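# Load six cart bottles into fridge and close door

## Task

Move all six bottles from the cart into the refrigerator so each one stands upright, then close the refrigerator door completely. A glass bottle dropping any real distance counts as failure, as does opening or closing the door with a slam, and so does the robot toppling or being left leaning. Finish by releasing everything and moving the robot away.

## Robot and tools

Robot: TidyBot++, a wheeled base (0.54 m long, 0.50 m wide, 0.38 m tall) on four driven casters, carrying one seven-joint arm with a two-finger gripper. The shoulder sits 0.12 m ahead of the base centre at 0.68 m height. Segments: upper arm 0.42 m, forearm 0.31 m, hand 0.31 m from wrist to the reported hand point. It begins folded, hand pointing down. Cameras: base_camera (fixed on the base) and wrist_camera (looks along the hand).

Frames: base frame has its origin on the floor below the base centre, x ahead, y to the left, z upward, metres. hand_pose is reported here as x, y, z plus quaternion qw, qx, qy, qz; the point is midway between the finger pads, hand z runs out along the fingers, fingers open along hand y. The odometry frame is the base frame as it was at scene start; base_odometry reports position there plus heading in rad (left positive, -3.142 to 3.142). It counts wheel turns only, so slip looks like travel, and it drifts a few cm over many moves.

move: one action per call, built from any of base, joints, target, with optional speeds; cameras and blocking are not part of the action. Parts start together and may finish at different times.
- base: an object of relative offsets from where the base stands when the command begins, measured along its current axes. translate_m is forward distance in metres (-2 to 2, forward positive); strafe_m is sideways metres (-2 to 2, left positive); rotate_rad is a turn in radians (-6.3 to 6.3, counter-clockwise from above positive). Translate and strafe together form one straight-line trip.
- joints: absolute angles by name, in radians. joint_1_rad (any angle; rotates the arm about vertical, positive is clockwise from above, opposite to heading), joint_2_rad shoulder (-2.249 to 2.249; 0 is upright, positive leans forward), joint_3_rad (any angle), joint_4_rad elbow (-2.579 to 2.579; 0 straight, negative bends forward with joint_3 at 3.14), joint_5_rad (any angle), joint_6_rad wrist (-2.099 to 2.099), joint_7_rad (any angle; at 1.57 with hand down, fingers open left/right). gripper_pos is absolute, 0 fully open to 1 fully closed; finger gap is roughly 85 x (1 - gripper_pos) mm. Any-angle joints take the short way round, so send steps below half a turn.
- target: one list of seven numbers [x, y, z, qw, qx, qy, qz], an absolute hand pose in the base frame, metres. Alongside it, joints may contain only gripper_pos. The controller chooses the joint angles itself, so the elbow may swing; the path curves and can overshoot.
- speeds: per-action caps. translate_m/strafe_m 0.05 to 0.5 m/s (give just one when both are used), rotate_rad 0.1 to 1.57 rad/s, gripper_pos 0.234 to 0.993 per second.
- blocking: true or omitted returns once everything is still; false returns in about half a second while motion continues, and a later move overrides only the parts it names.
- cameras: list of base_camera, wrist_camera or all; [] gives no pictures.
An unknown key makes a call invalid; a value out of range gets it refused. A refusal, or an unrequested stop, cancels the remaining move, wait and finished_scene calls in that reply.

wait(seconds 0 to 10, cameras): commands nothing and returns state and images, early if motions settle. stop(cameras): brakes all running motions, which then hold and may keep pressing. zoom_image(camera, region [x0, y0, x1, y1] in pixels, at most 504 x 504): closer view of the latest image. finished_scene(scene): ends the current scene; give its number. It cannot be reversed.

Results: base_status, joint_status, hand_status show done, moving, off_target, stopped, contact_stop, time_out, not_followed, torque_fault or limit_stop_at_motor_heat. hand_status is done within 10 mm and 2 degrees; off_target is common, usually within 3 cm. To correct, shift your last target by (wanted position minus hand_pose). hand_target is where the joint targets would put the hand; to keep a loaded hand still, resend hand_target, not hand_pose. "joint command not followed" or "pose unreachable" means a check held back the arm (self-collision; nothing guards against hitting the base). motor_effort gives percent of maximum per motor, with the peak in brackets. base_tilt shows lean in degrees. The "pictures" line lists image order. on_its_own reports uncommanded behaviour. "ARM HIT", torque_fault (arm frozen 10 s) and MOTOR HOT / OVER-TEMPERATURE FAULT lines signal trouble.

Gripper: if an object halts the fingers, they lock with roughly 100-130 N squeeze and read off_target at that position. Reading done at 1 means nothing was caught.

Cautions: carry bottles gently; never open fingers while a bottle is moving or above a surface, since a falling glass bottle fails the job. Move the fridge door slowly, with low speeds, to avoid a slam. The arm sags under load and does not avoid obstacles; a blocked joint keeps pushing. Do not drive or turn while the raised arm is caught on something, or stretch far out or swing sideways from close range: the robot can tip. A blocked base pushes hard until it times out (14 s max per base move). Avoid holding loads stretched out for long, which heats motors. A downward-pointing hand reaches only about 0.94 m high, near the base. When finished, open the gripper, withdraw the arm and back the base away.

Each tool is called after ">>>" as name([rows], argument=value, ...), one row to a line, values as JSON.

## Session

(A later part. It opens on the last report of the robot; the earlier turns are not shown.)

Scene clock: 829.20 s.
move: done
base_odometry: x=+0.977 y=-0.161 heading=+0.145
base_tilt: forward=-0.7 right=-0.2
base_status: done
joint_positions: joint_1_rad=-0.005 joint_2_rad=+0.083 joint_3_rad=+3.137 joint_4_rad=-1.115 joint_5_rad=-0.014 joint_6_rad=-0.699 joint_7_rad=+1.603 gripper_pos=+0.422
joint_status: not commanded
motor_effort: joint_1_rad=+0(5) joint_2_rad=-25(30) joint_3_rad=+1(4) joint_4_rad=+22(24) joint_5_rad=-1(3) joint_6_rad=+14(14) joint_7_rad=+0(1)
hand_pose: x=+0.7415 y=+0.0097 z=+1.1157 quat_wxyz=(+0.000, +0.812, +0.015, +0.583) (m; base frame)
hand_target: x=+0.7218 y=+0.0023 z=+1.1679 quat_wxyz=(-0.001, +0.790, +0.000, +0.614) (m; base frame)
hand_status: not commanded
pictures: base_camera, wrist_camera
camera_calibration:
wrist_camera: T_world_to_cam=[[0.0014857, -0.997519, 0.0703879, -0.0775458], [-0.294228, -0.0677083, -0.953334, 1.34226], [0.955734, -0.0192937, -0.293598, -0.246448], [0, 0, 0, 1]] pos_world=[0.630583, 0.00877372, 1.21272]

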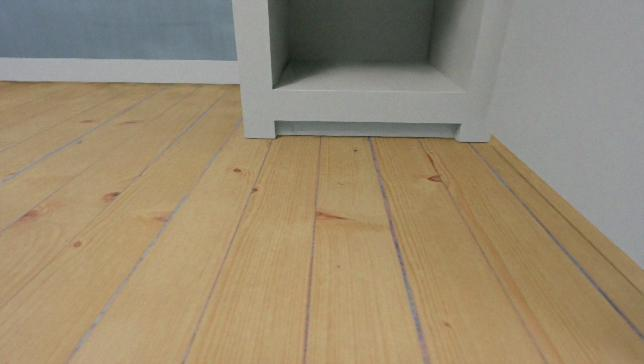

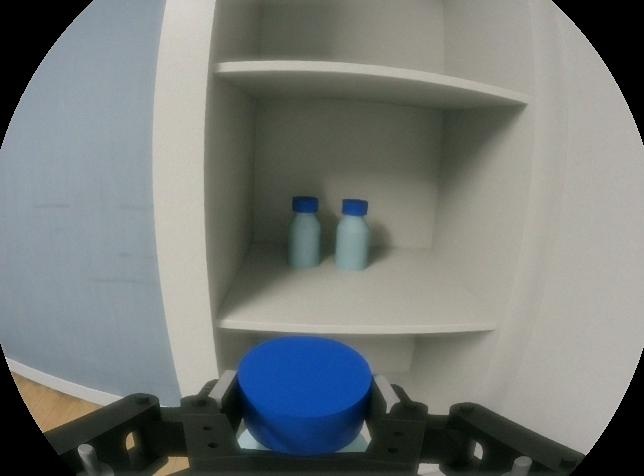

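>>> zoom_image(camera="base_camera", region=[225, 110, 305, 150])

>>> zoom_image(camera="base_camera", region=[435, 110, 515, 150])

Scaled by 6.300.

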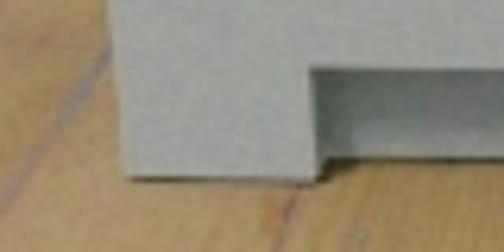

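Scaled by 6.300.

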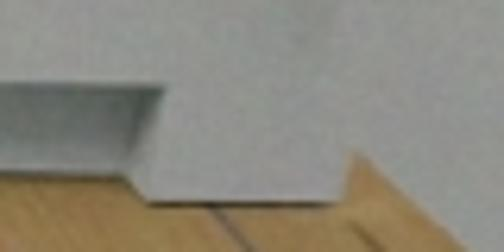

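>>> move(base={"translate_m": 0.519, "strafe_m": 0.025, "rotate_rad": -0.005}, speeds={"translate_m": 0.3}, cameras=["base_camera", "wrist_camera"])

Scene clock: 865.73 s.
move: done
base_odometry: x=+1.487 y=-0.061 heading=+0.139
base_tilt: forward=-0.7 right=-0.2
base_status: done
joint_positions: joint_1_rad=-0.004 joint_2_rad=+0.084 joint_3_rad=+3.137 joint_4_rad=-1.115 joint_5_rad=-0.014 joint_6_rad=-0.700 joint_7_rad=+1.603 gripper_pos=+0.422
joint_status: not commanded
motor_effort: joint_1_rad=+0(3) joint_2_rad=-25(30) joint_3_rad=+1(3) joint_4_rad=+22(24) joint_5_rad=-1(3) joint_6_rad=+14(14) joint_7_rad=+1(1)
hand_pose: x=+0.7416 y=+0.0092 z=+1.1154 quat_wxyz=(+0.000, +0.813, +0.015, +0.582) (m; base frame)
hand_target: x=+0.7218 y=+0.0023 z=+1.1679 quat_wxyz=(-0.001, +0.790, +0.000, +0.614) (m; base frame)
hand_status: not commanded
pictures: base_camera, wrist_camera
camera_calibration:
wrist_camera: T_world_to_cam=[[0.000680504, -0.997517, 0.0704218, -0.0775004], [-0.295127, -0.0674855, -0.953072, 1.34235], [0.955458, -0.0201348, -0.29444, -0.245461], [0, 0, 0, 1]] pos_world=[0.630743, 0.00833862, 1.21254]

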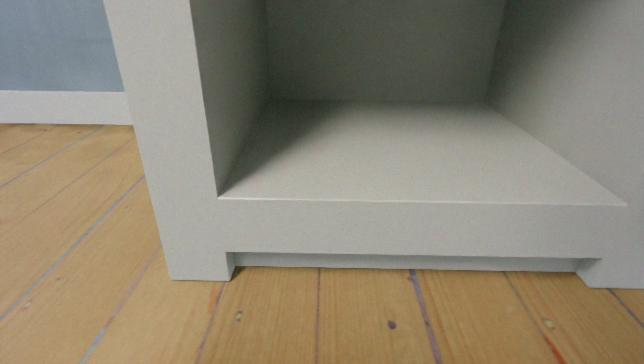

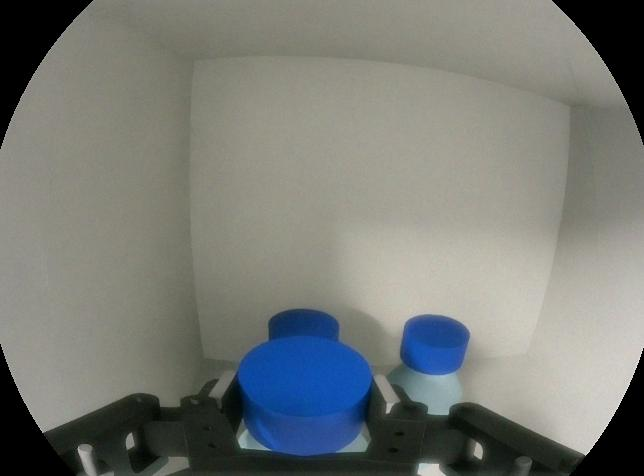

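>>> move(joints={"joint_2_rad": 0.05, "joint_4_rad": -1.27, "joint_6_rad": -0.54}, cameras=[])

>>> move(joints={"joint_2_rad": 0.05, "joint_4_rad": -1.285, "joint_6_rad": -0.525}, cameras=["wrist_camera"])

Scene clock: 876.83 s.
move: done
base_odometry: x=+1.487 y=-0.061 heading=+0.139
base_tilt: forward=-0.7 right=-0.2
base_status: not commanded
joint_positions: joint_1_rad=-0.004 joint_2_rad=+0.083 joint_3_rad=+3.137 joint_4_rad=-1.248 joint_5_rad=-0.014 joint_6_rad=-0.597 joint_7_rad=+1.603 gripper_pos=+0.422
joint_status: all done
motor_effort: joint_1_rad=+0(1) joint_2_rad=-24(28) joint_3_rad=+1(2) joint_4_rad=+21(24) joint_5_rad=-1(1) joint_6_rad=+11(14) joint_7_rad=+0(1)
hand_pose: x=+0.7508 y=+0.0090 z=+1.0665 quat_wxyz=(+0.000, +0.822, +0.014, +0.570) (m; base frame)
hand_target: x=+0.7429 y=+0.0023 z=+1.0913 quat_wxyz=(-0.001, +0.802, +0.000, +0.598) (m; base frame)
hand_status: not commanded
pictures: none
No camera images: "cameras" was empty.

Scene clock: 877.40 s.
move: done
base_odometry: x=+1.487 y=-0.061 heading=+0.139
base_tilt: forward=-0.7 right=-0.2
base_status: not commanded
joint_positions: joint_1_rad=-0.004 joint_2_rad=+0.083 joint_3_rad=+3.137 joint_4_rad=-1.258 joint_5_rad=-0.014 joint_6_rad=-0.578 joint_7_rad=+1.603 gripper_pos=+0.422
joint_status: all done
motor_effort: joint_1_rad=+0(1) joint_2_rad=-24(26) joint_3_rad=+2(2) joint_4_rad=+21(23) joint_5_rad=-1(1) joint_6_rad=+11(14) joint_7_rad=+0(1)
hand_pose: x=+0.7526 y=+0.0089 z=+1.0663 quat_wxyz=(+0.000, +0.819, +0.014, +0.574) (m; base frame)
hand_target: x=+0.7440 y=+0.0023 z=+1.0867 quat_wxyz=(-0.001, +0.802, +0.000, +0.598) (m; base frame)
hand_status: not commanded
pictures: wrist_camera
camera_calibration:
wrist_camera: T_world_to_cam=[[0.000551699, -0.997541, 0.070086, -0.0739031], [-0.31521, -0.0666867, -0.946676, 1.30704], [0.949022, -0.0215696, -0.314472, -0.244264], [0, 0, 0, 1]] pos_world=[0.643844, 0.00817191, 1.16571]

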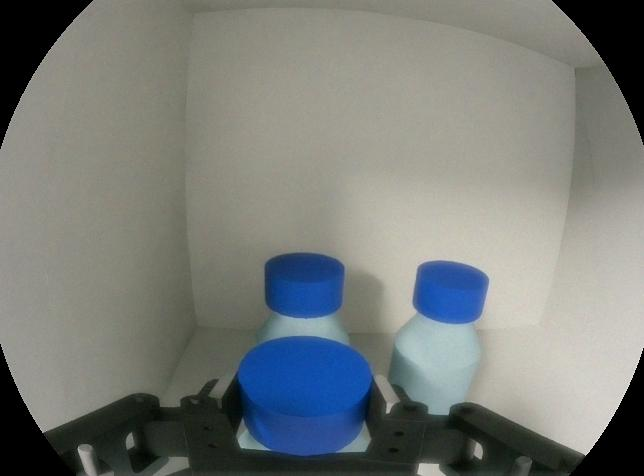

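>>> move(joints={"joint_2_rad": 0.05, "joint_4_rad": -1.305, "joint_6_rad": -0.512}, cameras=[])

>>> move(joints={"joint_2_rad": 0.05, "joint_4_rad": -1.322, "joint_6_rad": -0.505}, cameras=["wrist_camera"])

Scene clock: 882.60 s.
move: done
base_odometry: x=+1.487 y=-0.061 heading=+0.139
base_tilt: forward=-0.7 right=-0.2
base_status: not commanded
joint_positions: joint_1_rad=-0.004 joint_2_rad=+0.081 joint_3_rad=+3.137 joint_4_rad=-1.270 joint_5_rad=-0.014 joint_6_rad=-0.559 joint_7_rad=+1.603 gripper_pos=+0.422
joint_status: all done
motor_effort: joint_1_rad=+2(2) joint_2_rad=-20(24) joint_3_rad=+2(3) joint_4_rad=+19(21) joint_5_rad=+0(1) joint_6_rad=+11(11) joint_7_rad=+1(1)
hand_pose: x=+0.7533 y=+0.0088 z=+1.0658 quat_wxyz=(+0.000, +0.816, +0.014, +0.577) (m; base frame)
hand_target: x=+0.7448 y=+0.0023 z=+1.0785 quat_wxyz=(-0.001, +0.804, +0.000, +0.595) (m; base frame)
hand_status: not commanded
pictures: none
No camera images: "cameras" was empty.

Scene clock: 883.17 s.
move: done
base_odometry: x=+1.487 y=-0.061 heading=+0.139
base_tilt: forward=-0.7 right=-0.2
base_status: not commanded
joint_positions: joint_1_rad=-0.004 joint_2_rad=+0.078 joint_3_rad=+3.137 joint_4_rad=-1.281 joint_5_rad=-0.014 joint_6_rad=-0.546 joint_7_rad=+1.603 gripper_pos=+0.422
joint_status: all done
motor_effort: joint_1_rad=+2(2) joint_2_rad=-19(19) joint_3_rad=+3(3) joint_4_rad=+19(20) joint_5_rad=+0(0) joint_6_rad=+10(10) joint_7_rad=+0(1)
hand_pose: x=+0.7531 y=+0.0088 z=+1.0656 quat_wxyz=(+0.000, +0.815, +0.014, +0.580) (m; base frame)
hand_target: x=+0.7450 y=+0.0023 z=+1.0703 quat_wxyz=(-0.001, +0.807, +0.000, +0.591) (m; base frame)
hand_status: not commanded
pictures: wrist_camera
camera_calibration:
wrist_camera: T_world_to_cam=[[-0.000927938, -0.997555, 0.0698841, -0.0726269], [-0.301084, -0.0663627, -0.951286, 1.30082], [0.953597, -0.0219237, -0.300286, -0.263566], [0, 0, 0, 1]] pos_world=[0.642923, 0.00809797, 1.16338]

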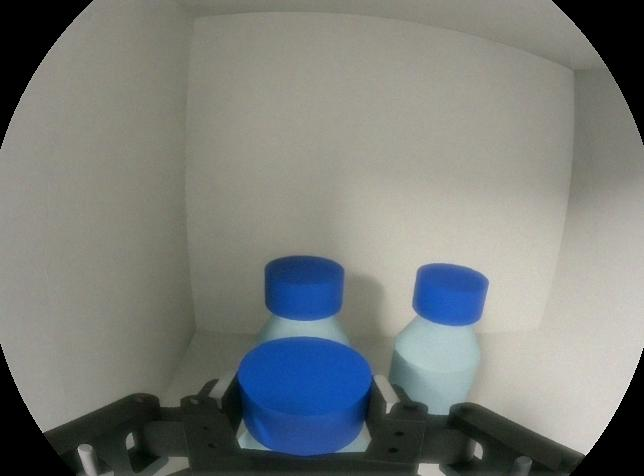

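>>> move(joints={"gripper_pos": 0.15}, speeds={"gripper_pos": 0.3}, cameras=["wrist_camera"])

Scene clock: 888.40 s.
move: done
base_odometry: x=+1.487 y=-0.061 heading=+0.139
base_tilt: forward=-0.7 right=-0.2
base_status: not commanded
joint_positions: joint_1_rad=-0.004 joint_2_rad=+0.078 joint_3_rad=+3.137 joint_4_rad=-1.284 joint_5_rad=-0.014 joint_6_rad=-0.543 joint_7_rad=+1.603 gripper_pos=+0.152
joint_status: all done
motor_effort: joint_1_rad=+0(2) joint_2_rad=-21(22) joint_3_rad=+1(3) joint_4_rad=+19(20) joint_5_rad=-1(1) joint_6_rad=+8(10) joint_7_rad=+0(1)
hand_pose: x=+0.7533 y=+0.0087 z=+1.0643 quat_wxyz=(+0.000, +0.815, +0.014, +0.580) (m; base frame)
hand_target: x=+0.7450 y=+0.0023 z=+1.0703 quat_wxyz=(-0.001, +0.807, +0.000, +0.591) (m; base frame)
hand_status: not commanded
pictures: wrist_camera
camera_calibration:
wrist_camera: T_world_to_cam=[[-0.00107366, -0.997555, 0.0698811, -0.0725287], [-0.301643, -0.066303, -0.951113, 1.29991], [0.95342, -0.0221003, -0.300834, -0.263387], [0, 0, 0, 1]] pos_world=[0.643151, 0.00801602, 1.1622]

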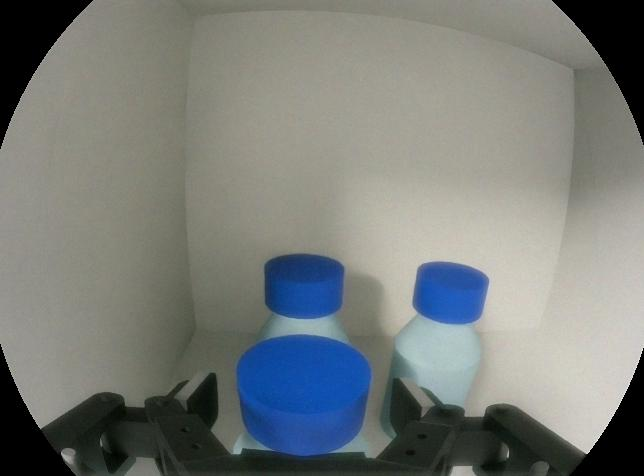

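>>> move(base={"translate_m": -0.9}, speeds={"translate_m": 0.3}, cameras=["wrist_camera"])

Scene clock: 952.23 s.
move: done
base_odometry: x=+0.595 y=-0.186 heading=+0.139
base_tilt: forward=-0.7 right=-0.2
base_status: done
joint_positions: joint_1_rad=-0.003 joint_2_rad=+0.076 joint_3_rad=+3.138 joint_4_rad=-1.286 joint_5_rad=-0.014 joint_6_rad=-0.542 joint_7_rad=+1.603 gripper_pos=+0.152
joint_status: not commanded
motor_effort: joint_1_rad=+0(4) joint_2_rad=-21(26) joint_3_rad=+1(3) joint_4_rad=+18(20) joint_5_rad=-1(2) joint_6_rad=+9(10) joint_7_rad=+0(1)
hand_pose: x=+0.7526 y=+0.0078 z=+1.0652 quat_wxyz=(+0.001, +0.814, +0.013, +0.580) (m; base frame)
hand_target: x=+0.7450 y=+0.0023 z=+1.0703 quat_wxyz=(-0.001, +0.807, +0.000, +0.591) (m; base frame)
hand_status: not commanded
pictures: wrist_camera
camera_calibration:
wrist_camera: T_world_to_cam=[[-0.00270949, -0.997549, 0.0699213, -0.0723324], [-0.300001, -0.06589, -0.951661, 1.29977], [0.953935, -0.023555, -0.299087, -0.264687], [0, 0, 0, 1]] pos_world=[0.64223, 0.00725176, 1.16283]

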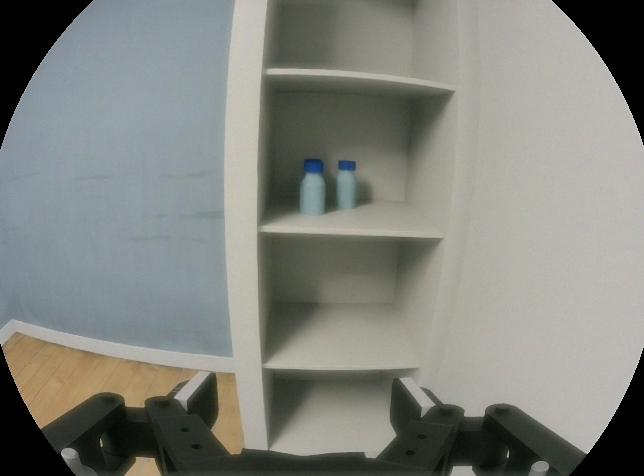

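>>> move(base={"translate_m": -1.1308, "strafe_m": -0.3961, "rotate_rad": -0.809}, joints={"joint_1_rad": 0.0, "joint_2_rad": 0.05, "joint_3_rad": 3.14, "joint_4_rad": -1.72, "joint_5_rad": 0.0, "joint_6_rad": -0.12, "joint_7_rad": 1.57, "gripper_pos": 0.2}, cameras=["wrist_camera", "base_camera"])

Scene clock: 960.00 s.
move: done
base_odometry: x=-0.470 y=-0.736 heading=-0.671
base_tilt: forward=-0.7 right=-0.2
base_status: done
joint_positions: joint_1_rad=+0.000 joint_2_rad=+0.076 joint_3_rad=+3.140 joint_4_rad=-1.683 joint_5_rad=-0.014 joint_6_rad=-0.160 joint_7_rad=+1.603 gripper_pos=+0.200
joint_status: all done
motor_effort: joint_1_rad=+0(4) joint_2_rad=-21(24) joint_3_rad=+1(4) joint_4_rad=+19(21) joint_5_rad=-1(2) joint_6_rad=+9(10) joint_7_rad=+1(1)
hand_pose: x=+0.7523 y=+0.0028 z=+0.9362 quat_wxyz=(+0.004, +0.819, +0.009, +0.574) (m; base frame)
hand_target: x=+0.7437 y=+0.0023 z=+0.9422 quat_wxyz=(-0.001, +0.810, +0.000, +0.586) (m; base frame)
hand_status: not commanded
pictures: base_camera, wrist_camera
camera_calibration:
wrist_camera: T_world_to_cam=[[-0.0123595, -0.997455, 0.0702187, -0.0612994], [-0.315975, -0.0627298, -0.946691, 1.184], [0.948687, -0.033888, -0.314396, -0.284766], [0, 0, 0, 1]] pos_world=[0.643512, 0.00347883, 1.03566]

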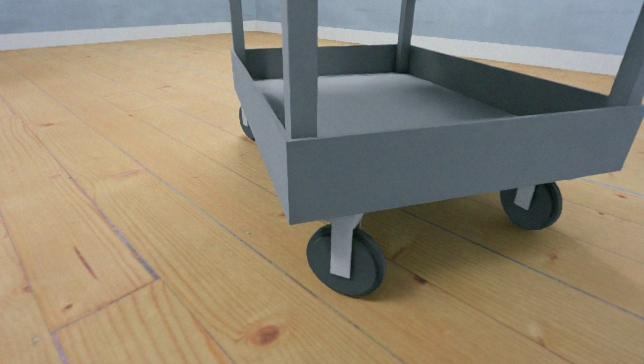

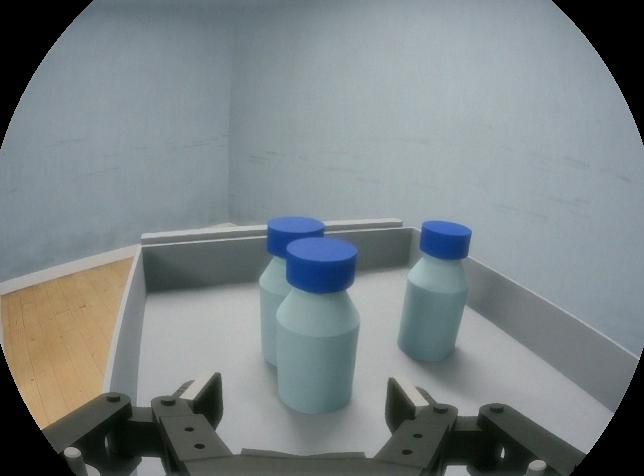

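>>> zoom_image(camera="wrist_camera", region=[250, 205, 390, 305])

Scaled by 3.600.

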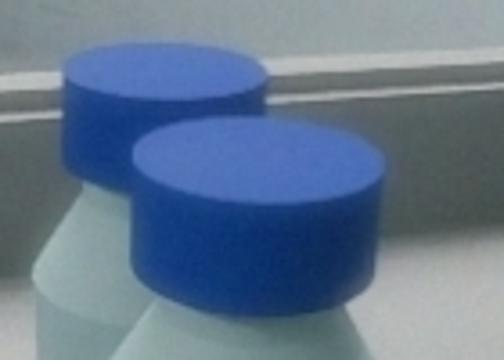

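>>> move(base={"translate_m": 0.095, "strafe_m": -0.0085}, speeds={"translate_m": 0.2}, cameras=["wrist_camera"])

>>> zoom_image(camera="wrist_camera", region=[232, 260, 382, 380])

Scene clock: 976.77 s.
move: done
base_odometry: x=-0.401 y=-0.802 heading=-0.671
base_tilt: forward=-0.7 right=-0.2
base_status: done
joint_positions: joint_1_rad=+0.000 joint_2_rad=+0.075 joint_3_rad=+3.140 joint_4_rad=-1.684 joint_5_rad=-0.014 joint_6_rad=-0.158 joint_7_rad=+1.603 gripper_pos=+0.200
joint_status: not commanded
motor_effort: joint_1_rad=+0(1) joint_2_rad=-21(24) joint_3_rad=+1(2) joint_4_rad=+19(20) joint_5_rad=-1(1) joint_6_rad=+10(10) joint_7_rad=+0(1)
hand_pose: x=+0.7521 y=+0.0028 z=+0.9369 quat_wxyz=(+0.004, +0.818, +0.009, +0.575) (m; base frame)
hand_target: x=+0.7437 y=+0.0023 z=+0.9422 quat_wxyz=(-0.001, +0.810, +0.000, +0.586) (m; base frame)
hand_status: not commanded
pictures: wrist_camera
camera_calibration:
wrist_camera: T_world_to_cam=[[-0.0125556, -0.997454, 0.0701941, -0.0611909], [-0.313758, -0.0627241, -0.947429, 1.18367], [0.94942, -0.0339195, -0.312172, -0.287048], [0, 0, 0, 1]] pos_world=[0.643147, 0.00347306, 1.03613]

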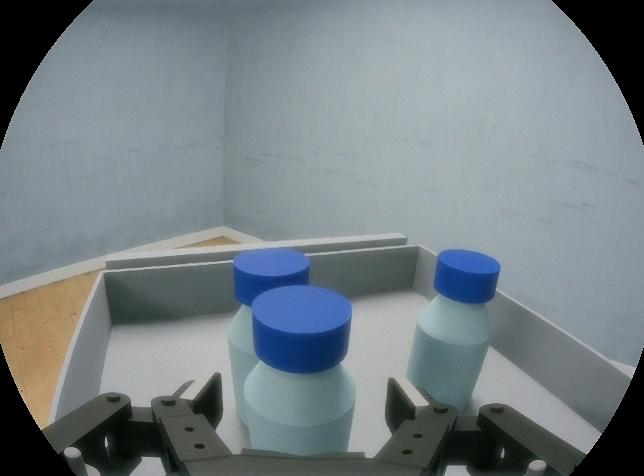

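Scaled by 3.360.

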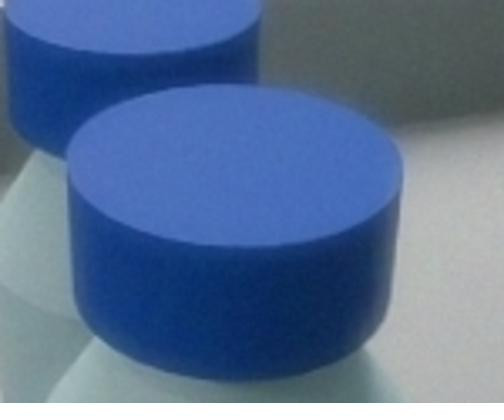

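>>> move(base={"translate_m": 0.06, "strafe_m": 0.003}, speeds={"translate_m": 0.15}, cameras=["wrist_camera"])

>>> zoom_image(camera="wrist_camera", region=[180, 280, 420, 460])

Scene clock: 985.60 s.
move: done
base_odometry: x=-0.352 y=-0.837 heading=-0.672
base_tilt: forward=-0.7 right=-0.2
base_status: done
joint_positions: joint_1_rad=+0.000 joint_2_rad=+0.074 joint_3_rad=+3.140 joint_4_rad=-1.685 joint_5_rad=-0.014 joint_6_rad=-0.157 joint_7_rad=+1.603 gripper_pos=+0.200
joint_status: not commanded
motor_effort: joint_1_rad=+1(1) joint_2_rad=-22(24) joint_3_rad=+1(2) joint_4_rad=+20(20) joint_5_rad=-1(1) joint_6_rad=+9(9) joint_7_rad=+0(1)
hand_pose: x=+0.7520 y=+0.0028 z=+0.9372 quat_wxyz=(+0.004, +0.818, +0.009, +0.575) (m; base frame)
hand_target: x=+0.7437 y=+0.0023 z=+0.9422 quat_wxyz=(-0.001, +0.810, +0.000, +0.586) (m; base frame)
hand_status: not commanded
pictures: wrist_camera
camera_calibration:
wrist_camera: T_world_to_cam=[[-0.0126209, -0.997454, 0.0701859, -0.0611578], [-0.313011, -0.0627227, -0.947676, 1.18355], [0.949666, -0.0339295, -0.311423, -0.287712], [0, 0, 0, 1]] pos_world=[0.642921, 0.00347126, 1.03631]

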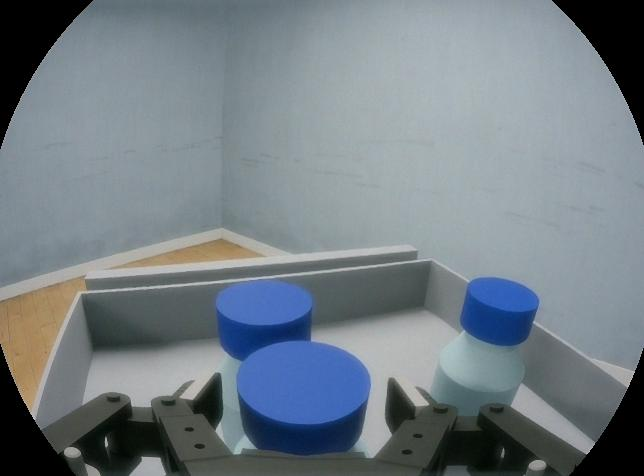

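Scaled by 2.100.

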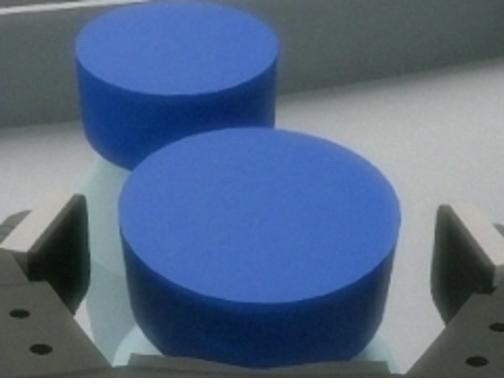

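>>> move(joints={"gripper_pos": 0.44}, speeds={"gripper_pos": 0.234}, cameras=["wrist_camera"])

Scene clock: 991.23 s.
move: done
base_odometry: x=-0.352 y=-0.837 heading=-0.672
base_tilt: forward=-0.7 right=-0.2
base_status: not commanded
joint_positions: joint_1_rad=+0.000 joint_2_rad=+0.074 joint_3_rad=+3.140 joint_4_rad=-1.685 joint_5_rad=-0.014 joint_6_rad=-0.157 joint_7_rad=+1.603 gripper_pos=+0.417
joint_status: all done
motor_effort: joint_1_rad=+1(2) joint_2_rad=-19(22) joint_3_rad=+2(3) joint_4_rad=+18(20) joint_5_rad=-1(1) joint_6_rad=+9(9) joint_7_rad=+1(1)
hand_pose: x=+0.7520 y=+0.0028 z=+0.9373 quat_wxyz=(+0.004, +0.818, +0.009, +0.575) (m; base frame)
hand_target: x=+0.7437 y=+0.0023 z=+0.9422 quat_wxyz=(-0.001, +0.810, +0.000, +0.586) (m; base frame)
hand_status: not commanded
pictures: wrist_camera
camera_calibration:
wrist_camera: T_world_to_cam=[[-0.0125295, -0.997456, 0.070176, -0.061152], [-0.312716, -0.0627523, -0.947772, 1.18351], [0.949764, -0.0338202, -0.311134, -0.288056], [0, 0, 0, 1]] pos_world=[0.642922, 0.00352963, 1.03637]

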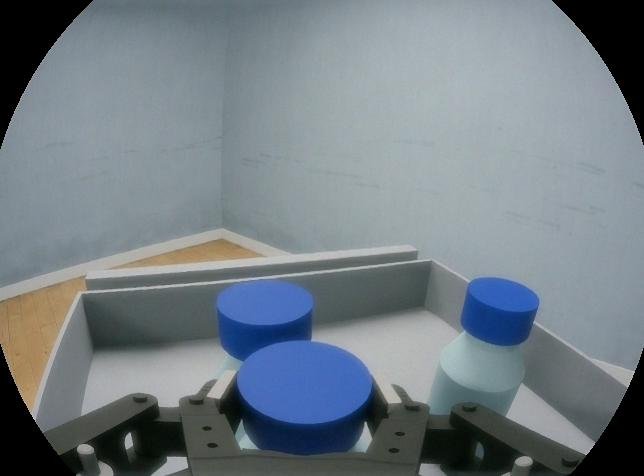

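>>> move(joints={"joint_2_rad": 0.05, "joint_4_rad": -1.61, "joint_6_rad": -0.24}, cameras=["wrist_camera"])

>>> move(joints={"joint_2_rad": 0.05, "joint_4_rad": -1.05, "joint_6_rad": -0.72}, cameras=["wrist_camera"])

Scene clock: 1004.67 s.
move: done
base_odometry: x=-0.352 y=-0.837 heading=-0.672
base_tilt: forward=-0.7 right=-0.2
base_status: not commanded
joint_positions: joint_1_rad=+0.000 joint_2_rad=+0.074 joint_3_rad=+3.140 joint_4_rad=-1.656 joint_5_rad=-0.014 joint_6_rad=-0.211 joint_7_rad=+1.603 gripper_pos=+0.420
joint_status: all done
motor_effort: joint_1_rad=+0(1) joint_2_rad=-23(24) joint_3_rad=+2(2) joint_4_rad=+21(21) joint_5_rad=-1(1) joint_6_rad=+11(11) joint_7_rad=+0(1)
hand_pose: x=+0.7507 y=+0.0031 z=+0.9386 quat_wxyz=(+0.004, +0.825, +0.009, +0.565) (m; base frame)
hand_target: x=+0.7477 y=+0.0023 z=+0.9734 quat_wxyz=(-0.001, +0.813, +0.000, +0.582) (m; base frame)
hand_status: not commanded
pictures: wrist_camera
camera_calibration:
wrist_camera: T_world_to_cam=[[-0.00993899, -0.997471, 0.0703735, -0.0631568], [-0.337362, -0.0629059, -0.939271, 1.19485], [0.941323, -0.0330767, -0.335883, -0.256862], [0, 0, 0, 1]] pos_world=[0.644259, 0.00366985, 1.04046]

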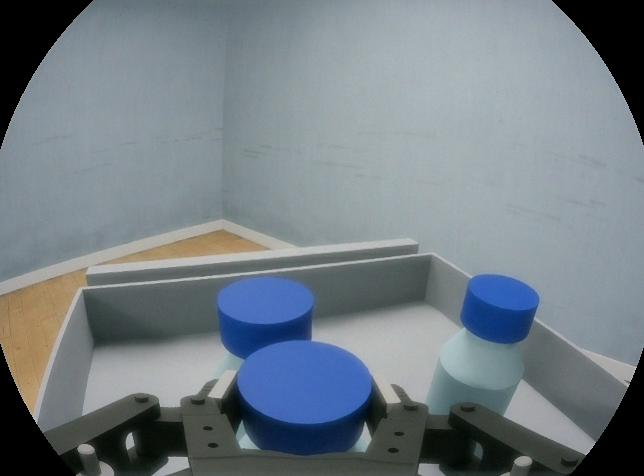

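Scene clock: 1006.73 s.
move: done
base_odometry: x=-0.352 y=-0.837 heading=-0.672
base_tilt: forward=-0.7 right=-0.2
base_status: not commanded
joint_positions: joint_1_rad=+0.000 joint_2_rad=+0.074 joint_3_rad=+3.140 joint_4_rad=-1.107 joint_5_rad=-0.014 joint_6_rad=-0.685 joint_7_rad=+1.603 gripper_pos=+0.420
joint_status: all done
motor_effort: joint_1_rad=+1(1) joint_2_rad=-24(26) joint_3_rad=+1(2) joint_4_rad=+22(24) joint_5_rad=-1(1) joint_6_rad=+12(14) joint_7_rad=+1(1)
hand_pose: x=+0.7389 y=+0.0049 z=+1.1300 quat_wxyz=(+0.002, +0.803, +0.012, +0.595) (m; base frame)
hand_target: x=+0.7218 y=+0.0023 z=+1.1679 quat_wxyz=(-0.001, +0.790, +0.000, +0.614) (m; base frame)
hand_status: not commanded
pictures: wrist_camera
camera_calibration:
wrist_camera: T_world_to_cam=[[-0.0088183, -0.997486, 0.0703065, -0.0757177], [-0.265107, -0.0654612, -0.961994, 1.34307], [0.964179, -0.0271219, -0.263864, -0.279676], [0, 0, 0, 1]] pos_world=[0.625047, 0.00480607, 1.22355]

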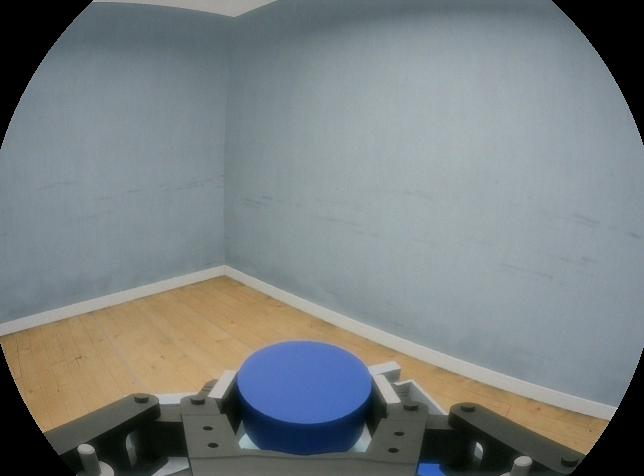

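>>> move(base={"translate_m": -0.2, "strafe_m": 0.15}, speeds={"translate_m": 0.3}, cameras=[])

>>> move(base={"translate_m": 0.8708, "strafe_m": 1.147, "rotate_rad": 0.813}, speeds={"translate_m": 0.4, "rotate_rad": 1.0}, cameras=["base_camera", "wrist_camera"])

Scene clock: 1034.27 s.
move: done
base_odometry: x=-0.415 y=-0.595 heading=-0.672
base_tilt: forward=-0.7 right=-0.2
base_status: done
joint_positions: joint_1_rad=+0.001 joint_2_rad=+0.075 joint_3_rad=+3.140 joint_4_rad=-1.106 joint_5_rad=-0.014 joint_6_rad=-0.689 joint_7_rad=+1.603 gripper_pos=+0.420
joint_status: not commanded
motor_effort: joint_1_rad=+1(3) joint_2_rad=-23(27) joint_3_rad=+1(3) joint_4_rad=+22(23) joint_5_rad=-1(2) joint_6_rad=+12(13) joint_7_rad=+1(1)
hand_pose: x=+0.7386 y=+0.0043 z=+1.1293 quat_wxyz=(+0.003, +0.804, +0.011, +0.594) (m; base frame)
hand_target: x=+0.7218 y=+0.0023 z=+1.1679 quat_wxyz=(-0.001, +0.790, +0.000, +0.614) (m; base frame)
hand_status: not commanded
pictures: none
No camera images: "cameras" was empty.

Scene clock: 1039.03 s.
move: done
base_odometry: x=+0.981 y=-0.239 heading=+0.143
base_tilt: forward=-0.7 right=-0.2
base_status: done
joint_positions: joint_1_rad=-0.003 joint_2_rad=+0.075 joint_3_rad=+3.137 joint_4_rad=-1.106 joint_5_rad=-0.014 joint_6_rad=-0.689 joint_7_rad=+1.603 gripper_pos=+0.420
joint_status: not commanded
motor_effort: joint_1_rad=+0(5) joint_2_rad=-24(27) joint_3_rad=+1(4) joint_4_rad=+21(23) joint_5_rad=-1(3) joint_6_rad=+12(13) joint_7_rad=+1(1)
hand_pose: x=+0.7386 y=+0.0089 z=+1.1291 quat_wxyz=(+0.000, +0.804, +0.014, +0.594) (m; base frame)
hand_target: x=+0.7218 y=+0.0023 z=+1.1679 quat_wxyz=(-0.001, +0.790, +0.000, +0.614) (m; base frame)
hand_status: not commanded
pictures: base_camera, wrist_camera
camera_calibration:
wrist_camera: T_world_to_cam=[[-0.00178946, -0.997535, 0.0701464, -0.0766008], [-0.268261, -0.0670965, -0.961007, 1.34365], [0.963345, -0.0205372, -0.26748, -0.274812], [0, 0, 0, 1]] pos_world=[0.625051, 0.00809847, 1.22312]

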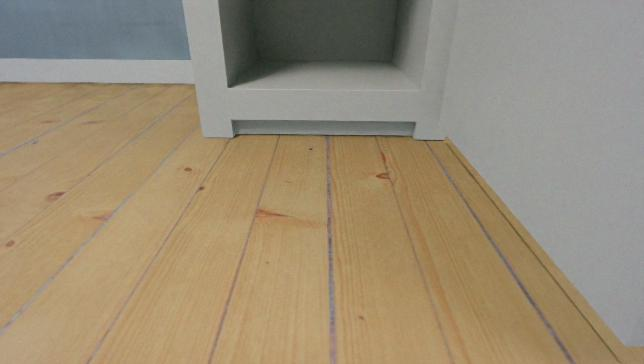

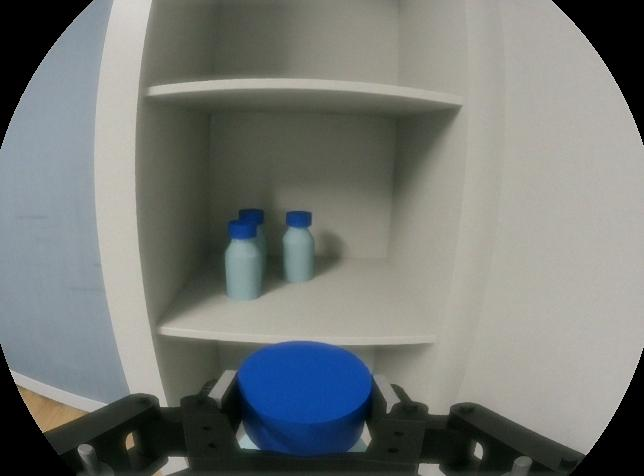

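>>> zoom_image(camera="base_camera", region=[185, 110, 265, 150])

>>> zoom_image(camera="base_camera", region=[395, 110, 475, 150])

>>> zoom_image(camera="wrist_camera", region=[200, 190, 340, 310])

Scaled by 6.300.

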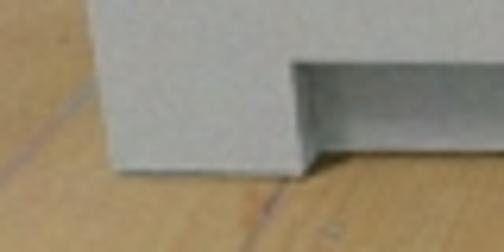

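Scaled by 6.300.

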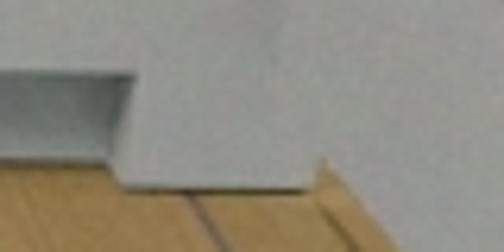

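Scaled by 3.600.

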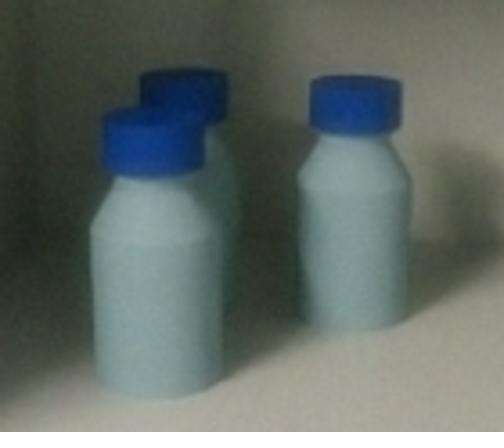

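>>> move(base={"translate_m": 0.5257, "strafe_m": 0.0145, "rotate_rad": 0.0128}, speeds={"translate_m": 0.3}, cameras=["base_camera", "wrist_camera"])

Scene clock: 1081.80 s.
move: done
base_odometry: x=+1.499 y=-0.149 heading=+0.157
base_tilt: forward=-0.7 right=-0.2
base_status: done
joint_positions: joint_1_rad=-0.003 joint_2_rad=+0.075 joint_3_rad=+3.138 joint_4_rad=-1.105 joint_5_rad=-0.014 joint_6_rad=-0.691 joint_7_rad=+1.603 gripper_pos=+0.420
joint_status: not commanded
motor_effort: joint_1_rad=+0(3) joint_2_rad=-23(27) joint_3_rad=+1(3) joint_4_rad=+22(22) joint_5_rad=-1(2) joint_6_rad=+13(13) joint_7_rad=+0(1)
hand_pose: x=+0.7385 y=+0.0083 z=+1.1291 quat_wxyz=(+0.001, +0.805, +0.014, +0.593) (m; base frame)
hand_target: x=+0.7218 y=+0.0023 z=+1.1679 quat_wxyz=(-0.001, +0.790, +0.000, +0.614) (m; base frame)
hand_status: not commanded
pictures: base_camera, wrist_camera
camera_calibration:
wrist_camera: T_world_to_cam=[[-0.00286469, -0.997528, 0.0702117, -0.0765554], [-0.269026, -0.0668547, -0.96081, 1.34387], [0.963129, -0.0216412, -0.26817, -0.273878], [0, 0, 0, 1]] pos_world=[0.625096, 0.00755064, 1.22313]

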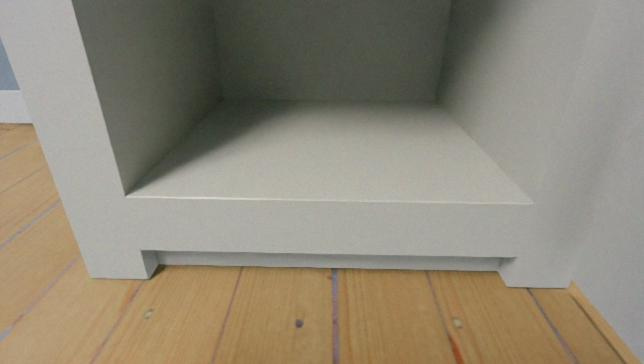

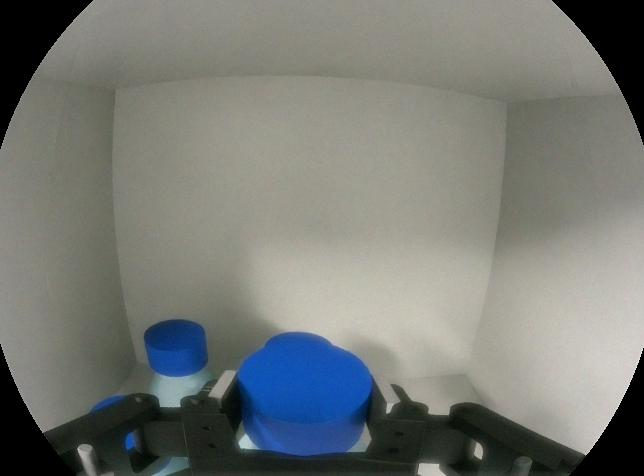

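>>> move(joints={"joint_2_rad": 0.05, "joint_4_rad": -1.27, "joint_6_rad": -0.54}, cameras=["wrist_camera"])

>>> move(joints={"joint_2_rad": 0.05, "joint_4_rad": -1.285, "joint_6_rad": -0.525}, cameras=[])

Scene clock: 1092.47 s.
move: done
base_odometry: x=+1.499 y=-0.149 heading=+0.157
base_tilt: forward=-0.7 right=-0.2
base_status: not commanded
joint_positions: joint_1_rad=-0.003 joint_2_rad=+0.075 joint_3_rad=+3.138 joint_4_rad=-1.251 joint_5_rad=-0.014 joint_6_rad=-0.598 joint_7_rad=+1.603 gripper_pos=+0.420
joint_status: all done
motor_effort: joint_1_rad=+0(1) joint_2_rad=-25(26) joint_3_rad=+1(2) joint_4_rad=+21(23) joint_5_rad=-1(1) joint_6_rad=+12(13) joint_7_rad=+0(1)
hand_pose: x=+0.7475 y=+0.0080 z=+1.0696 quat_wxyz=(+0.001, +0.820, +0.013, +0.572) (m; base frame)
hand_target: x=+0.7429 y=+0.0023 z=+1.0913 quat_wxyz=(-0.001, +0.802, +0.000, +0.598) (m; base frame)
hand_status: not commanded
pictures: wrist_camera
camera_calibration:
wrist_camera: T_world_to_cam=[[-0.00025365, -0.997528, 0.0702668, -0.0745863], [-0.320379, -0.0664819, -0.944954, 1.31055], [0.947289, -0.0227517, -0.319571, -0.231628], [0, 0, 0, 1]] pos_world=[0.639274, 0.00745609, 1.16963]

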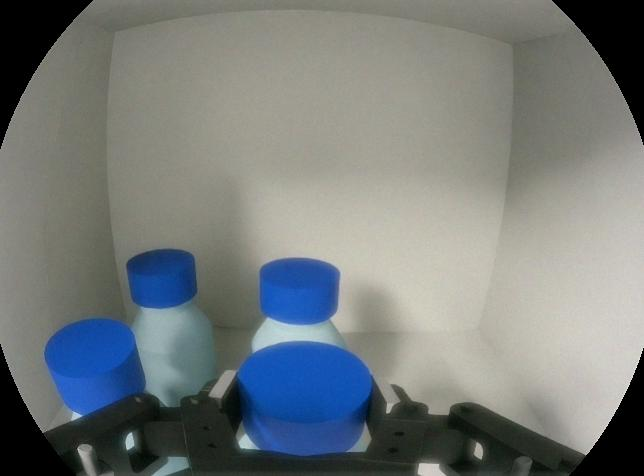

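Scene clock: 1093.03 s.
move: done
base_odometry: x=+1.499 y=-0.149 heading=+0.157
base_tilt: forward=-0.7 right=-0.2
base_status: not commanded
joint_positions: joint_1_rad=-0.003 joint_2_rad=+0.075 joint_3_rad=+3.138 joint_4_rad=-1.264 joint_5_rad=-0.014 joint_6_rad=-0.579 joint_7_rad=+1.603 gripper_pos=+0.420
joint_status: all done
motor_effort: joint_1_rad=+0(1) joint_2_rad=-24(25) joint_3_rad=+1(1) joint_4_rad=+21(23) joint_5_rad=-1(1) joint_6_rad=+12(13) joint_7_rad=+0(1)
hand_pose: x=+0.7491 y=+0.0080 z=+1.0678 quat_wxyz=(+0.001, +0.818, +0.013, +0.574) (m; base frame)
hand_target: x=+0.7440 y=+0.0023 z=+1.0867 quat_wxyz=(-0.001, +0.802, +0.000, +0.598) (m; base frame)
hand_status: not commanded
pictures: none
No camera images: "cameras" was empty.

>>> move(joints={"joint_2_rad": 0.05, "joint_4_rad": -1.305, "joint_6_rad": -0.512}, cameras=[])

>>> move(joints={"joint_2_rad": 0.05, "joint_4_rad": -1.322, "joint_6_rad": -0.505}, cameras=["wrist_camera"])

Scene clock: 1096.13 s.
move: done
base_odometry: x=+1.499 y=-0.149 heading=+0.157
base_tilt: forward=-0.7 right=-0.2
base_status: not commanded
joint_positions: joint_1_rad=-0.003 joint_2_rad=+0.075 joint_3_rad=+3.138 joint_4_rad=-1.274 joint_5_rad=-0.014 joint_6_rad=-0.559 joint_7_rad=+1.603 gripper_pos=+0.420
joint_status: all done
motor_effort: joint_1_rad=+0(1) joint_2_rad=-22(25) joint_3_rad=+1(2) joint_4_rad=+20(22) joint_5_rad=-1(1) joint_6_rad=+11(12) joint_7_rad=+0(1)
hand_pose: x=+0.7508 y=+0.0079 z=+1.0675 quat_wxyz=(+0.001, +0.816, +0.013, +0.578) (m; base frame)
hand_target: x=+0.7448 y=+0.0023 z=+1.0785 quat_wxyz=(-0.001, +0.804, +0.000, +0.595) (m; base frame)
hand_status: not commanded
pictures: none
No camera images: "cameras" was empty.

Scene clock: 1096.67 s.
move: done
base_odometry: x=+1.499 y=-0.149 heading=+0.156
base_tilt: forward=-0.7 right=-0.2
base_status: not commanded
joint_positions: joint_1_rad=-0.003 joint_2_rad=+0.074 joint_3_rad=+3.138 joint_4_rad=-1.282 joint_5_rad=-0.014 joint_6_rad=-0.546 joint_7_rad=+1.603 gripper_pos=+0.420
joint_status: all done
motor_effort: joint_1_rad=+1(1) joint_2_rad=-19(21) joint_3_rad=+2(2) joint_4_rad=+19(21) joint_5_rad=-1(1) joint_6_rad=+9(11) joint_7_rad=+0(1)
hand_pose: x=+0.7515 y=+0.0079 z=+1.0672 quat_wxyz=(+0.001, +0.814, +0.013, +0.581) (m; base frame)
hand_target: x=+0.7450 y=+0.0023 z=+1.0703 quat_wxyz=(-0.001, +0.807, +0.000, +0.591) (m; base frame)
hand_status: not commanded
pictures: wrist_camera
camera_calibration:
wrist_camera: T_world_to_cam=[[-0.00257457, -0.997549, 0.0699209, -0.0724821], [-0.298991, -0.0659548, -0.951974, 1.30102], [0.954253, -0.0233566, -0.298088, -0.264357], [0, 0, 0, 1]] pos_world=[0.64107, 0.00732965, 1.16481]

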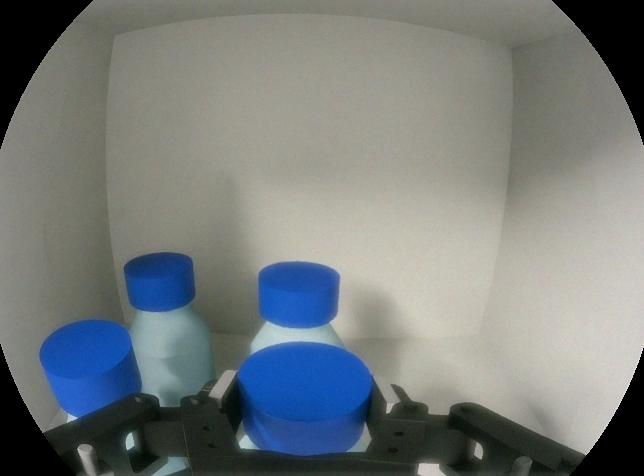

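>>> move(joints={"gripper_pos": 0.15}, speeds={"gripper_pos": 0.3}, cameras=["wrist_camera"])

>>> move(base={"translate_m": -0.9}, speeds={"translate_m": 0.25}, cameras=["wrist_camera"])

Scene clock: 1102.57 s.
move: done
base_odometry: x=+1.499 y=-0.149 heading=+0.156
base_tilt: forward=-0.7 right=-0.2
base_status: not commanded
joint_positions: joint_1_rad=-0.003 joint_2_rad=+0.074 joint_3_rad=+3.138 joint_4_rad=-1.284 joint_5_rad=-0.014 joint_6_rad=-0.542 joint_7_rad=+1.603 gripper_pos=+0.152
joint_status: all done
motor_effort: joint_1_rad=+0(1) joint_2_rad=-22(22) joint_3_rad=+1(2) joint_4_rad=+19(20) joint_5_rad=-1(1) joint_6_rad=+9(11) joint_7_rad=+0(1)
hand_pose: x=+0.7518 y=+0.0078 z=+1.0672 quat_wxyz=(+0.001, +0.813, +0.013, +0.582) (m; base frame)
hand_target: x=+0.7450 y=+0.0023 z=+1.0703 quat_wxyz=(-0.001, +0.807, +0.000, +0.591) (m; base frame)
hand_status: not commanded
pictures: wrist_camera
camera_calibration:
wrist_camera: T_world_to_cam=[[-0.00276457, -0.997551, 0.0698908, -0.0723169], [-0.297131, -0.0659151, -0.952559, 1.30033], [0.954833, -0.0234001, -0.296221, -0.267104], [0, 0, 0, 1]] pos_world=[0.641207, 0.00732099, 1.16457]

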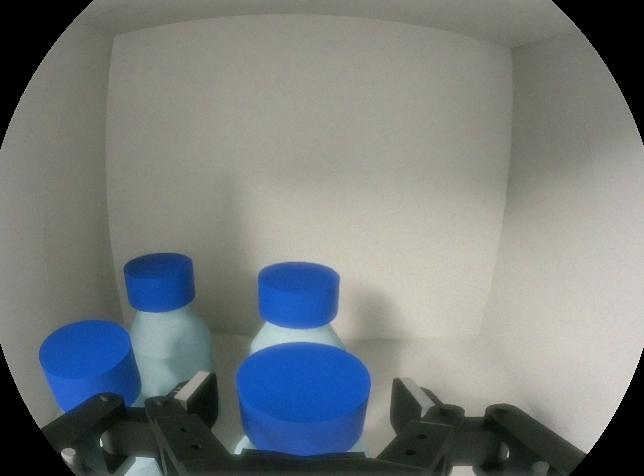

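Scene clock: 1107.10 s.
move: done
base_odometry: x=+0.610 y=-0.290 heading=+0.156
base_tilt: forward=-0.8 right=-0.2
base_status: done
joint_positions: joint_1_rad=-0.002 joint_2_rad=+0.071 joint_3_rad=+3.138 joint_4_rad=-1.285 joint_5_rad=-0.014 joint_6_rad=-0.541 joint_7_rad=+1.603 gripper_pos=+0.152
joint_status: not commanded
motor_effort: joint_1_rad=+0(3) joint_2_rad=-20(25) joint_3_rad=+1(3) joint_4_rad=+19(20) joint_5_rad=-1(2) joint_6_rad=+9(10) joint_7_rad=+0(1)
hand_pose: x=+0.7509 y=+0.0073 z=+1.0683 quat_wxyz=(+0.001, +0.813, +0.013, +0.583) (m; base frame)
hand_target: x=+0.7450 y=+0.0023 z=+1.0703 quat_wxyz=(-0.001, +0.807, +0.000, +0.591) (m; base frame)
hand_status: not commanded
pictures: wrist_camera
camera_calibration:
wrist_camera: T_world_to_cam=[[-0.00383387, -0.997547, 0.0698966, -0.0721698], [-0.295171, -0.0656539, -0.953186, 1.3002], [0.955437, -0.0242859, -0.294196, -0.268471], [0, 0, 0, 1]] pos_world=[0.640012, 0.00685033, 1.16539]

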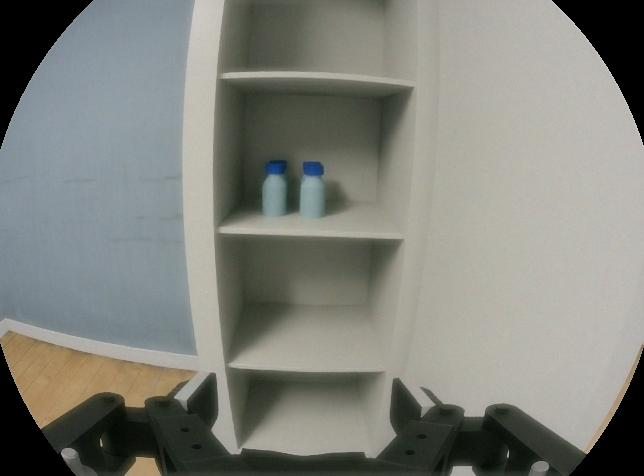

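>>> move(base={"translate_m": -0.0405, "strafe_m": -0.1222, "rotate_rad": -2.028}, joints={"gripper_pos": 0.2}, cameras=["wrist_camera"])

>>> zoom_image(camera="wrist_camera", region=[230, 240, 410, 400])

Scene clock: 1143.73 s.
move: done
base_odometry: x=+0.589 y=-0.417 heading=-1.871
base_tilt: forward=-0.7 right=-0.2
base_status: done
joint_positions: joint_1_rad=+0.004 joint_2_rad=+0.071 joint_3_rad=+3.145 joint_4_rad=-1.285 joint_5_rad=-0.014 joint_6_rad=-0.541 joint_7_rad=+1.603 gripper_pos=+0.200
joint_status: all done
motor_effort: joint_1_rad=+0(5) joint_2_rad=-21(25) joint_3_rad=+1(5) joint_4_rad=+18(20) joint_5_rad=-1(2) joint_6_rad=+9(10) joint_7_rad=+0(1)
hand_pose: x=+0.7510 y=-0.0010 z=+1.0683 quat_wxyz=(+0.005, +0.813, +0.007, +0.583) (m; base frame)
hand_target: x=+0.7450 y=+0.0023 z=+1.0703 quat_wxyz=(-0.001, +0.807, +0.000, +0.591) (m; base frame)
hand_status: not commanded
pictures: wrist_camera
camera_calibration:
wrist_camera: T_world_to_cam=[[-0.0172008, -0.997372, 0.0703825, -0.0708995], [-0.295849, -0.0621638, -0.95321, 1.30025], [0.95508, -0.0372186, -0.294003, -0.268762], [0, 0, 0, 1]] pos_world=[0.640148, 0.000112391, 1.16538]

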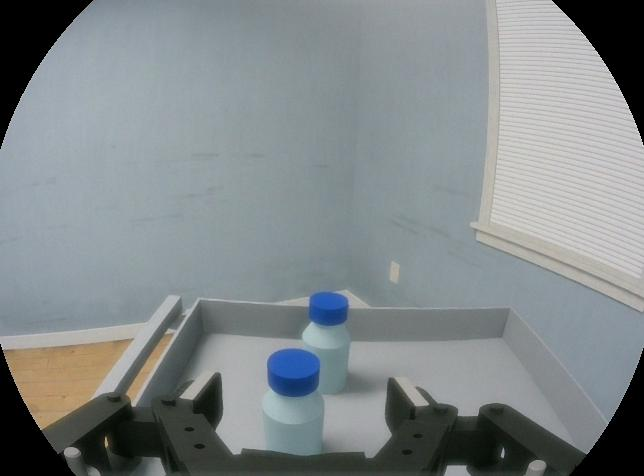

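Scaled by 2.800.

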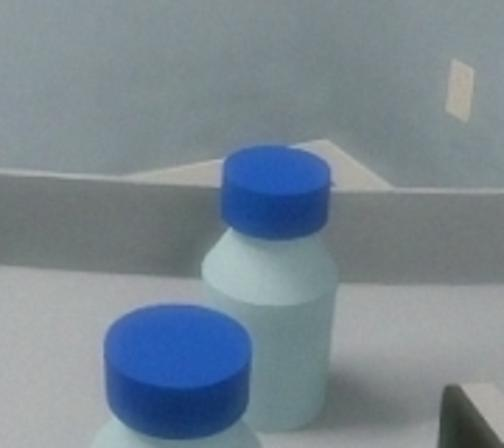

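>>> move(base={"translate_m": 0.115, "strafe_m": 0.010}, speeds={"translate_m": 0.2}, joints={"joint_1_rad": 0.0, "joint_2_rad": 0.05, "joint_3_rad": 3.14, "joint_4_rad": -1.72, "joint_5_rad": 0.0, "joint_6_rad": -0.12, "joint_7_rad": 1.57}, cameras=["wrist_camera"])

>>> zoom_image(camera="wrist_camera", region=[232, 260, 382, 380])

Scene clock: 1165.47 s.
move: done
base_odometry: x=+0.564 y=-0.529 heading=-1.872
base_tilt: forward=-0.7 right=-0.2
base_status: done
joint_positions: joint_1_rad=+0.004 joint_2_rad=+0.070 joint_3_rad=+3.145 joint_4_rad=-1.683 joint_5_rad=-0.014 joint_6_rad=-0.162 joint_7_rad=+1.603 gripper_pos=+0.200
joint_status: all done
motor_effort: joint_1_rad=+0(2) joint_2_rad=-21(25) joint_3_rad=+1(3) joint_4_rad=+20(21) joint_5_rad=-1(3) joint_6_rad=+9(11) joint_7_rad=+0(1)
hand_pose: x=+0.7505 y=-0.0026 z=+0.9396 quat_wxyz=(+0.007, +0.818, +0.005, +0.576) (m; base frame)
hand_target: x=+0.7437 y=+0.0023 z=+0.9421 quat_wxyz=(-0.001, +0.811, +0.000, +0.586) (m; base frame)
hand_status: not commanded
pictures: wrist_camera
camera_calibration:
wrist_camera: T_world_to_cam=[[-0.0212048, -0.997287, 0.0704976, -0.0605019], [-0.312504, -0.0603687, -0.947996, 1.1849], [0.94968, -0.0421329, -0.310376, -0.28674], [0, 0, 0, 1]] pos_world=[0.641316, -0.000887869, 1.03855]

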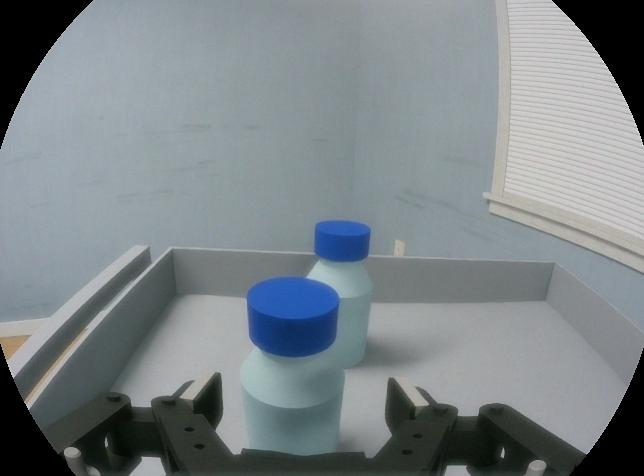

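Scaled by 3.360.

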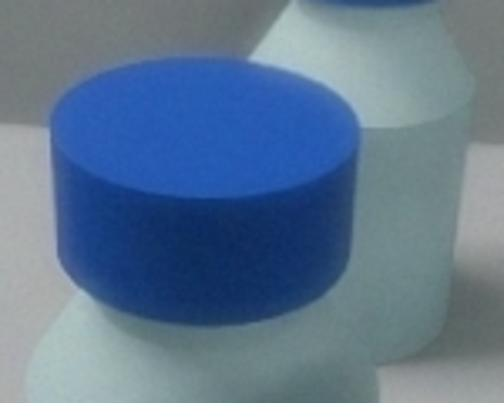

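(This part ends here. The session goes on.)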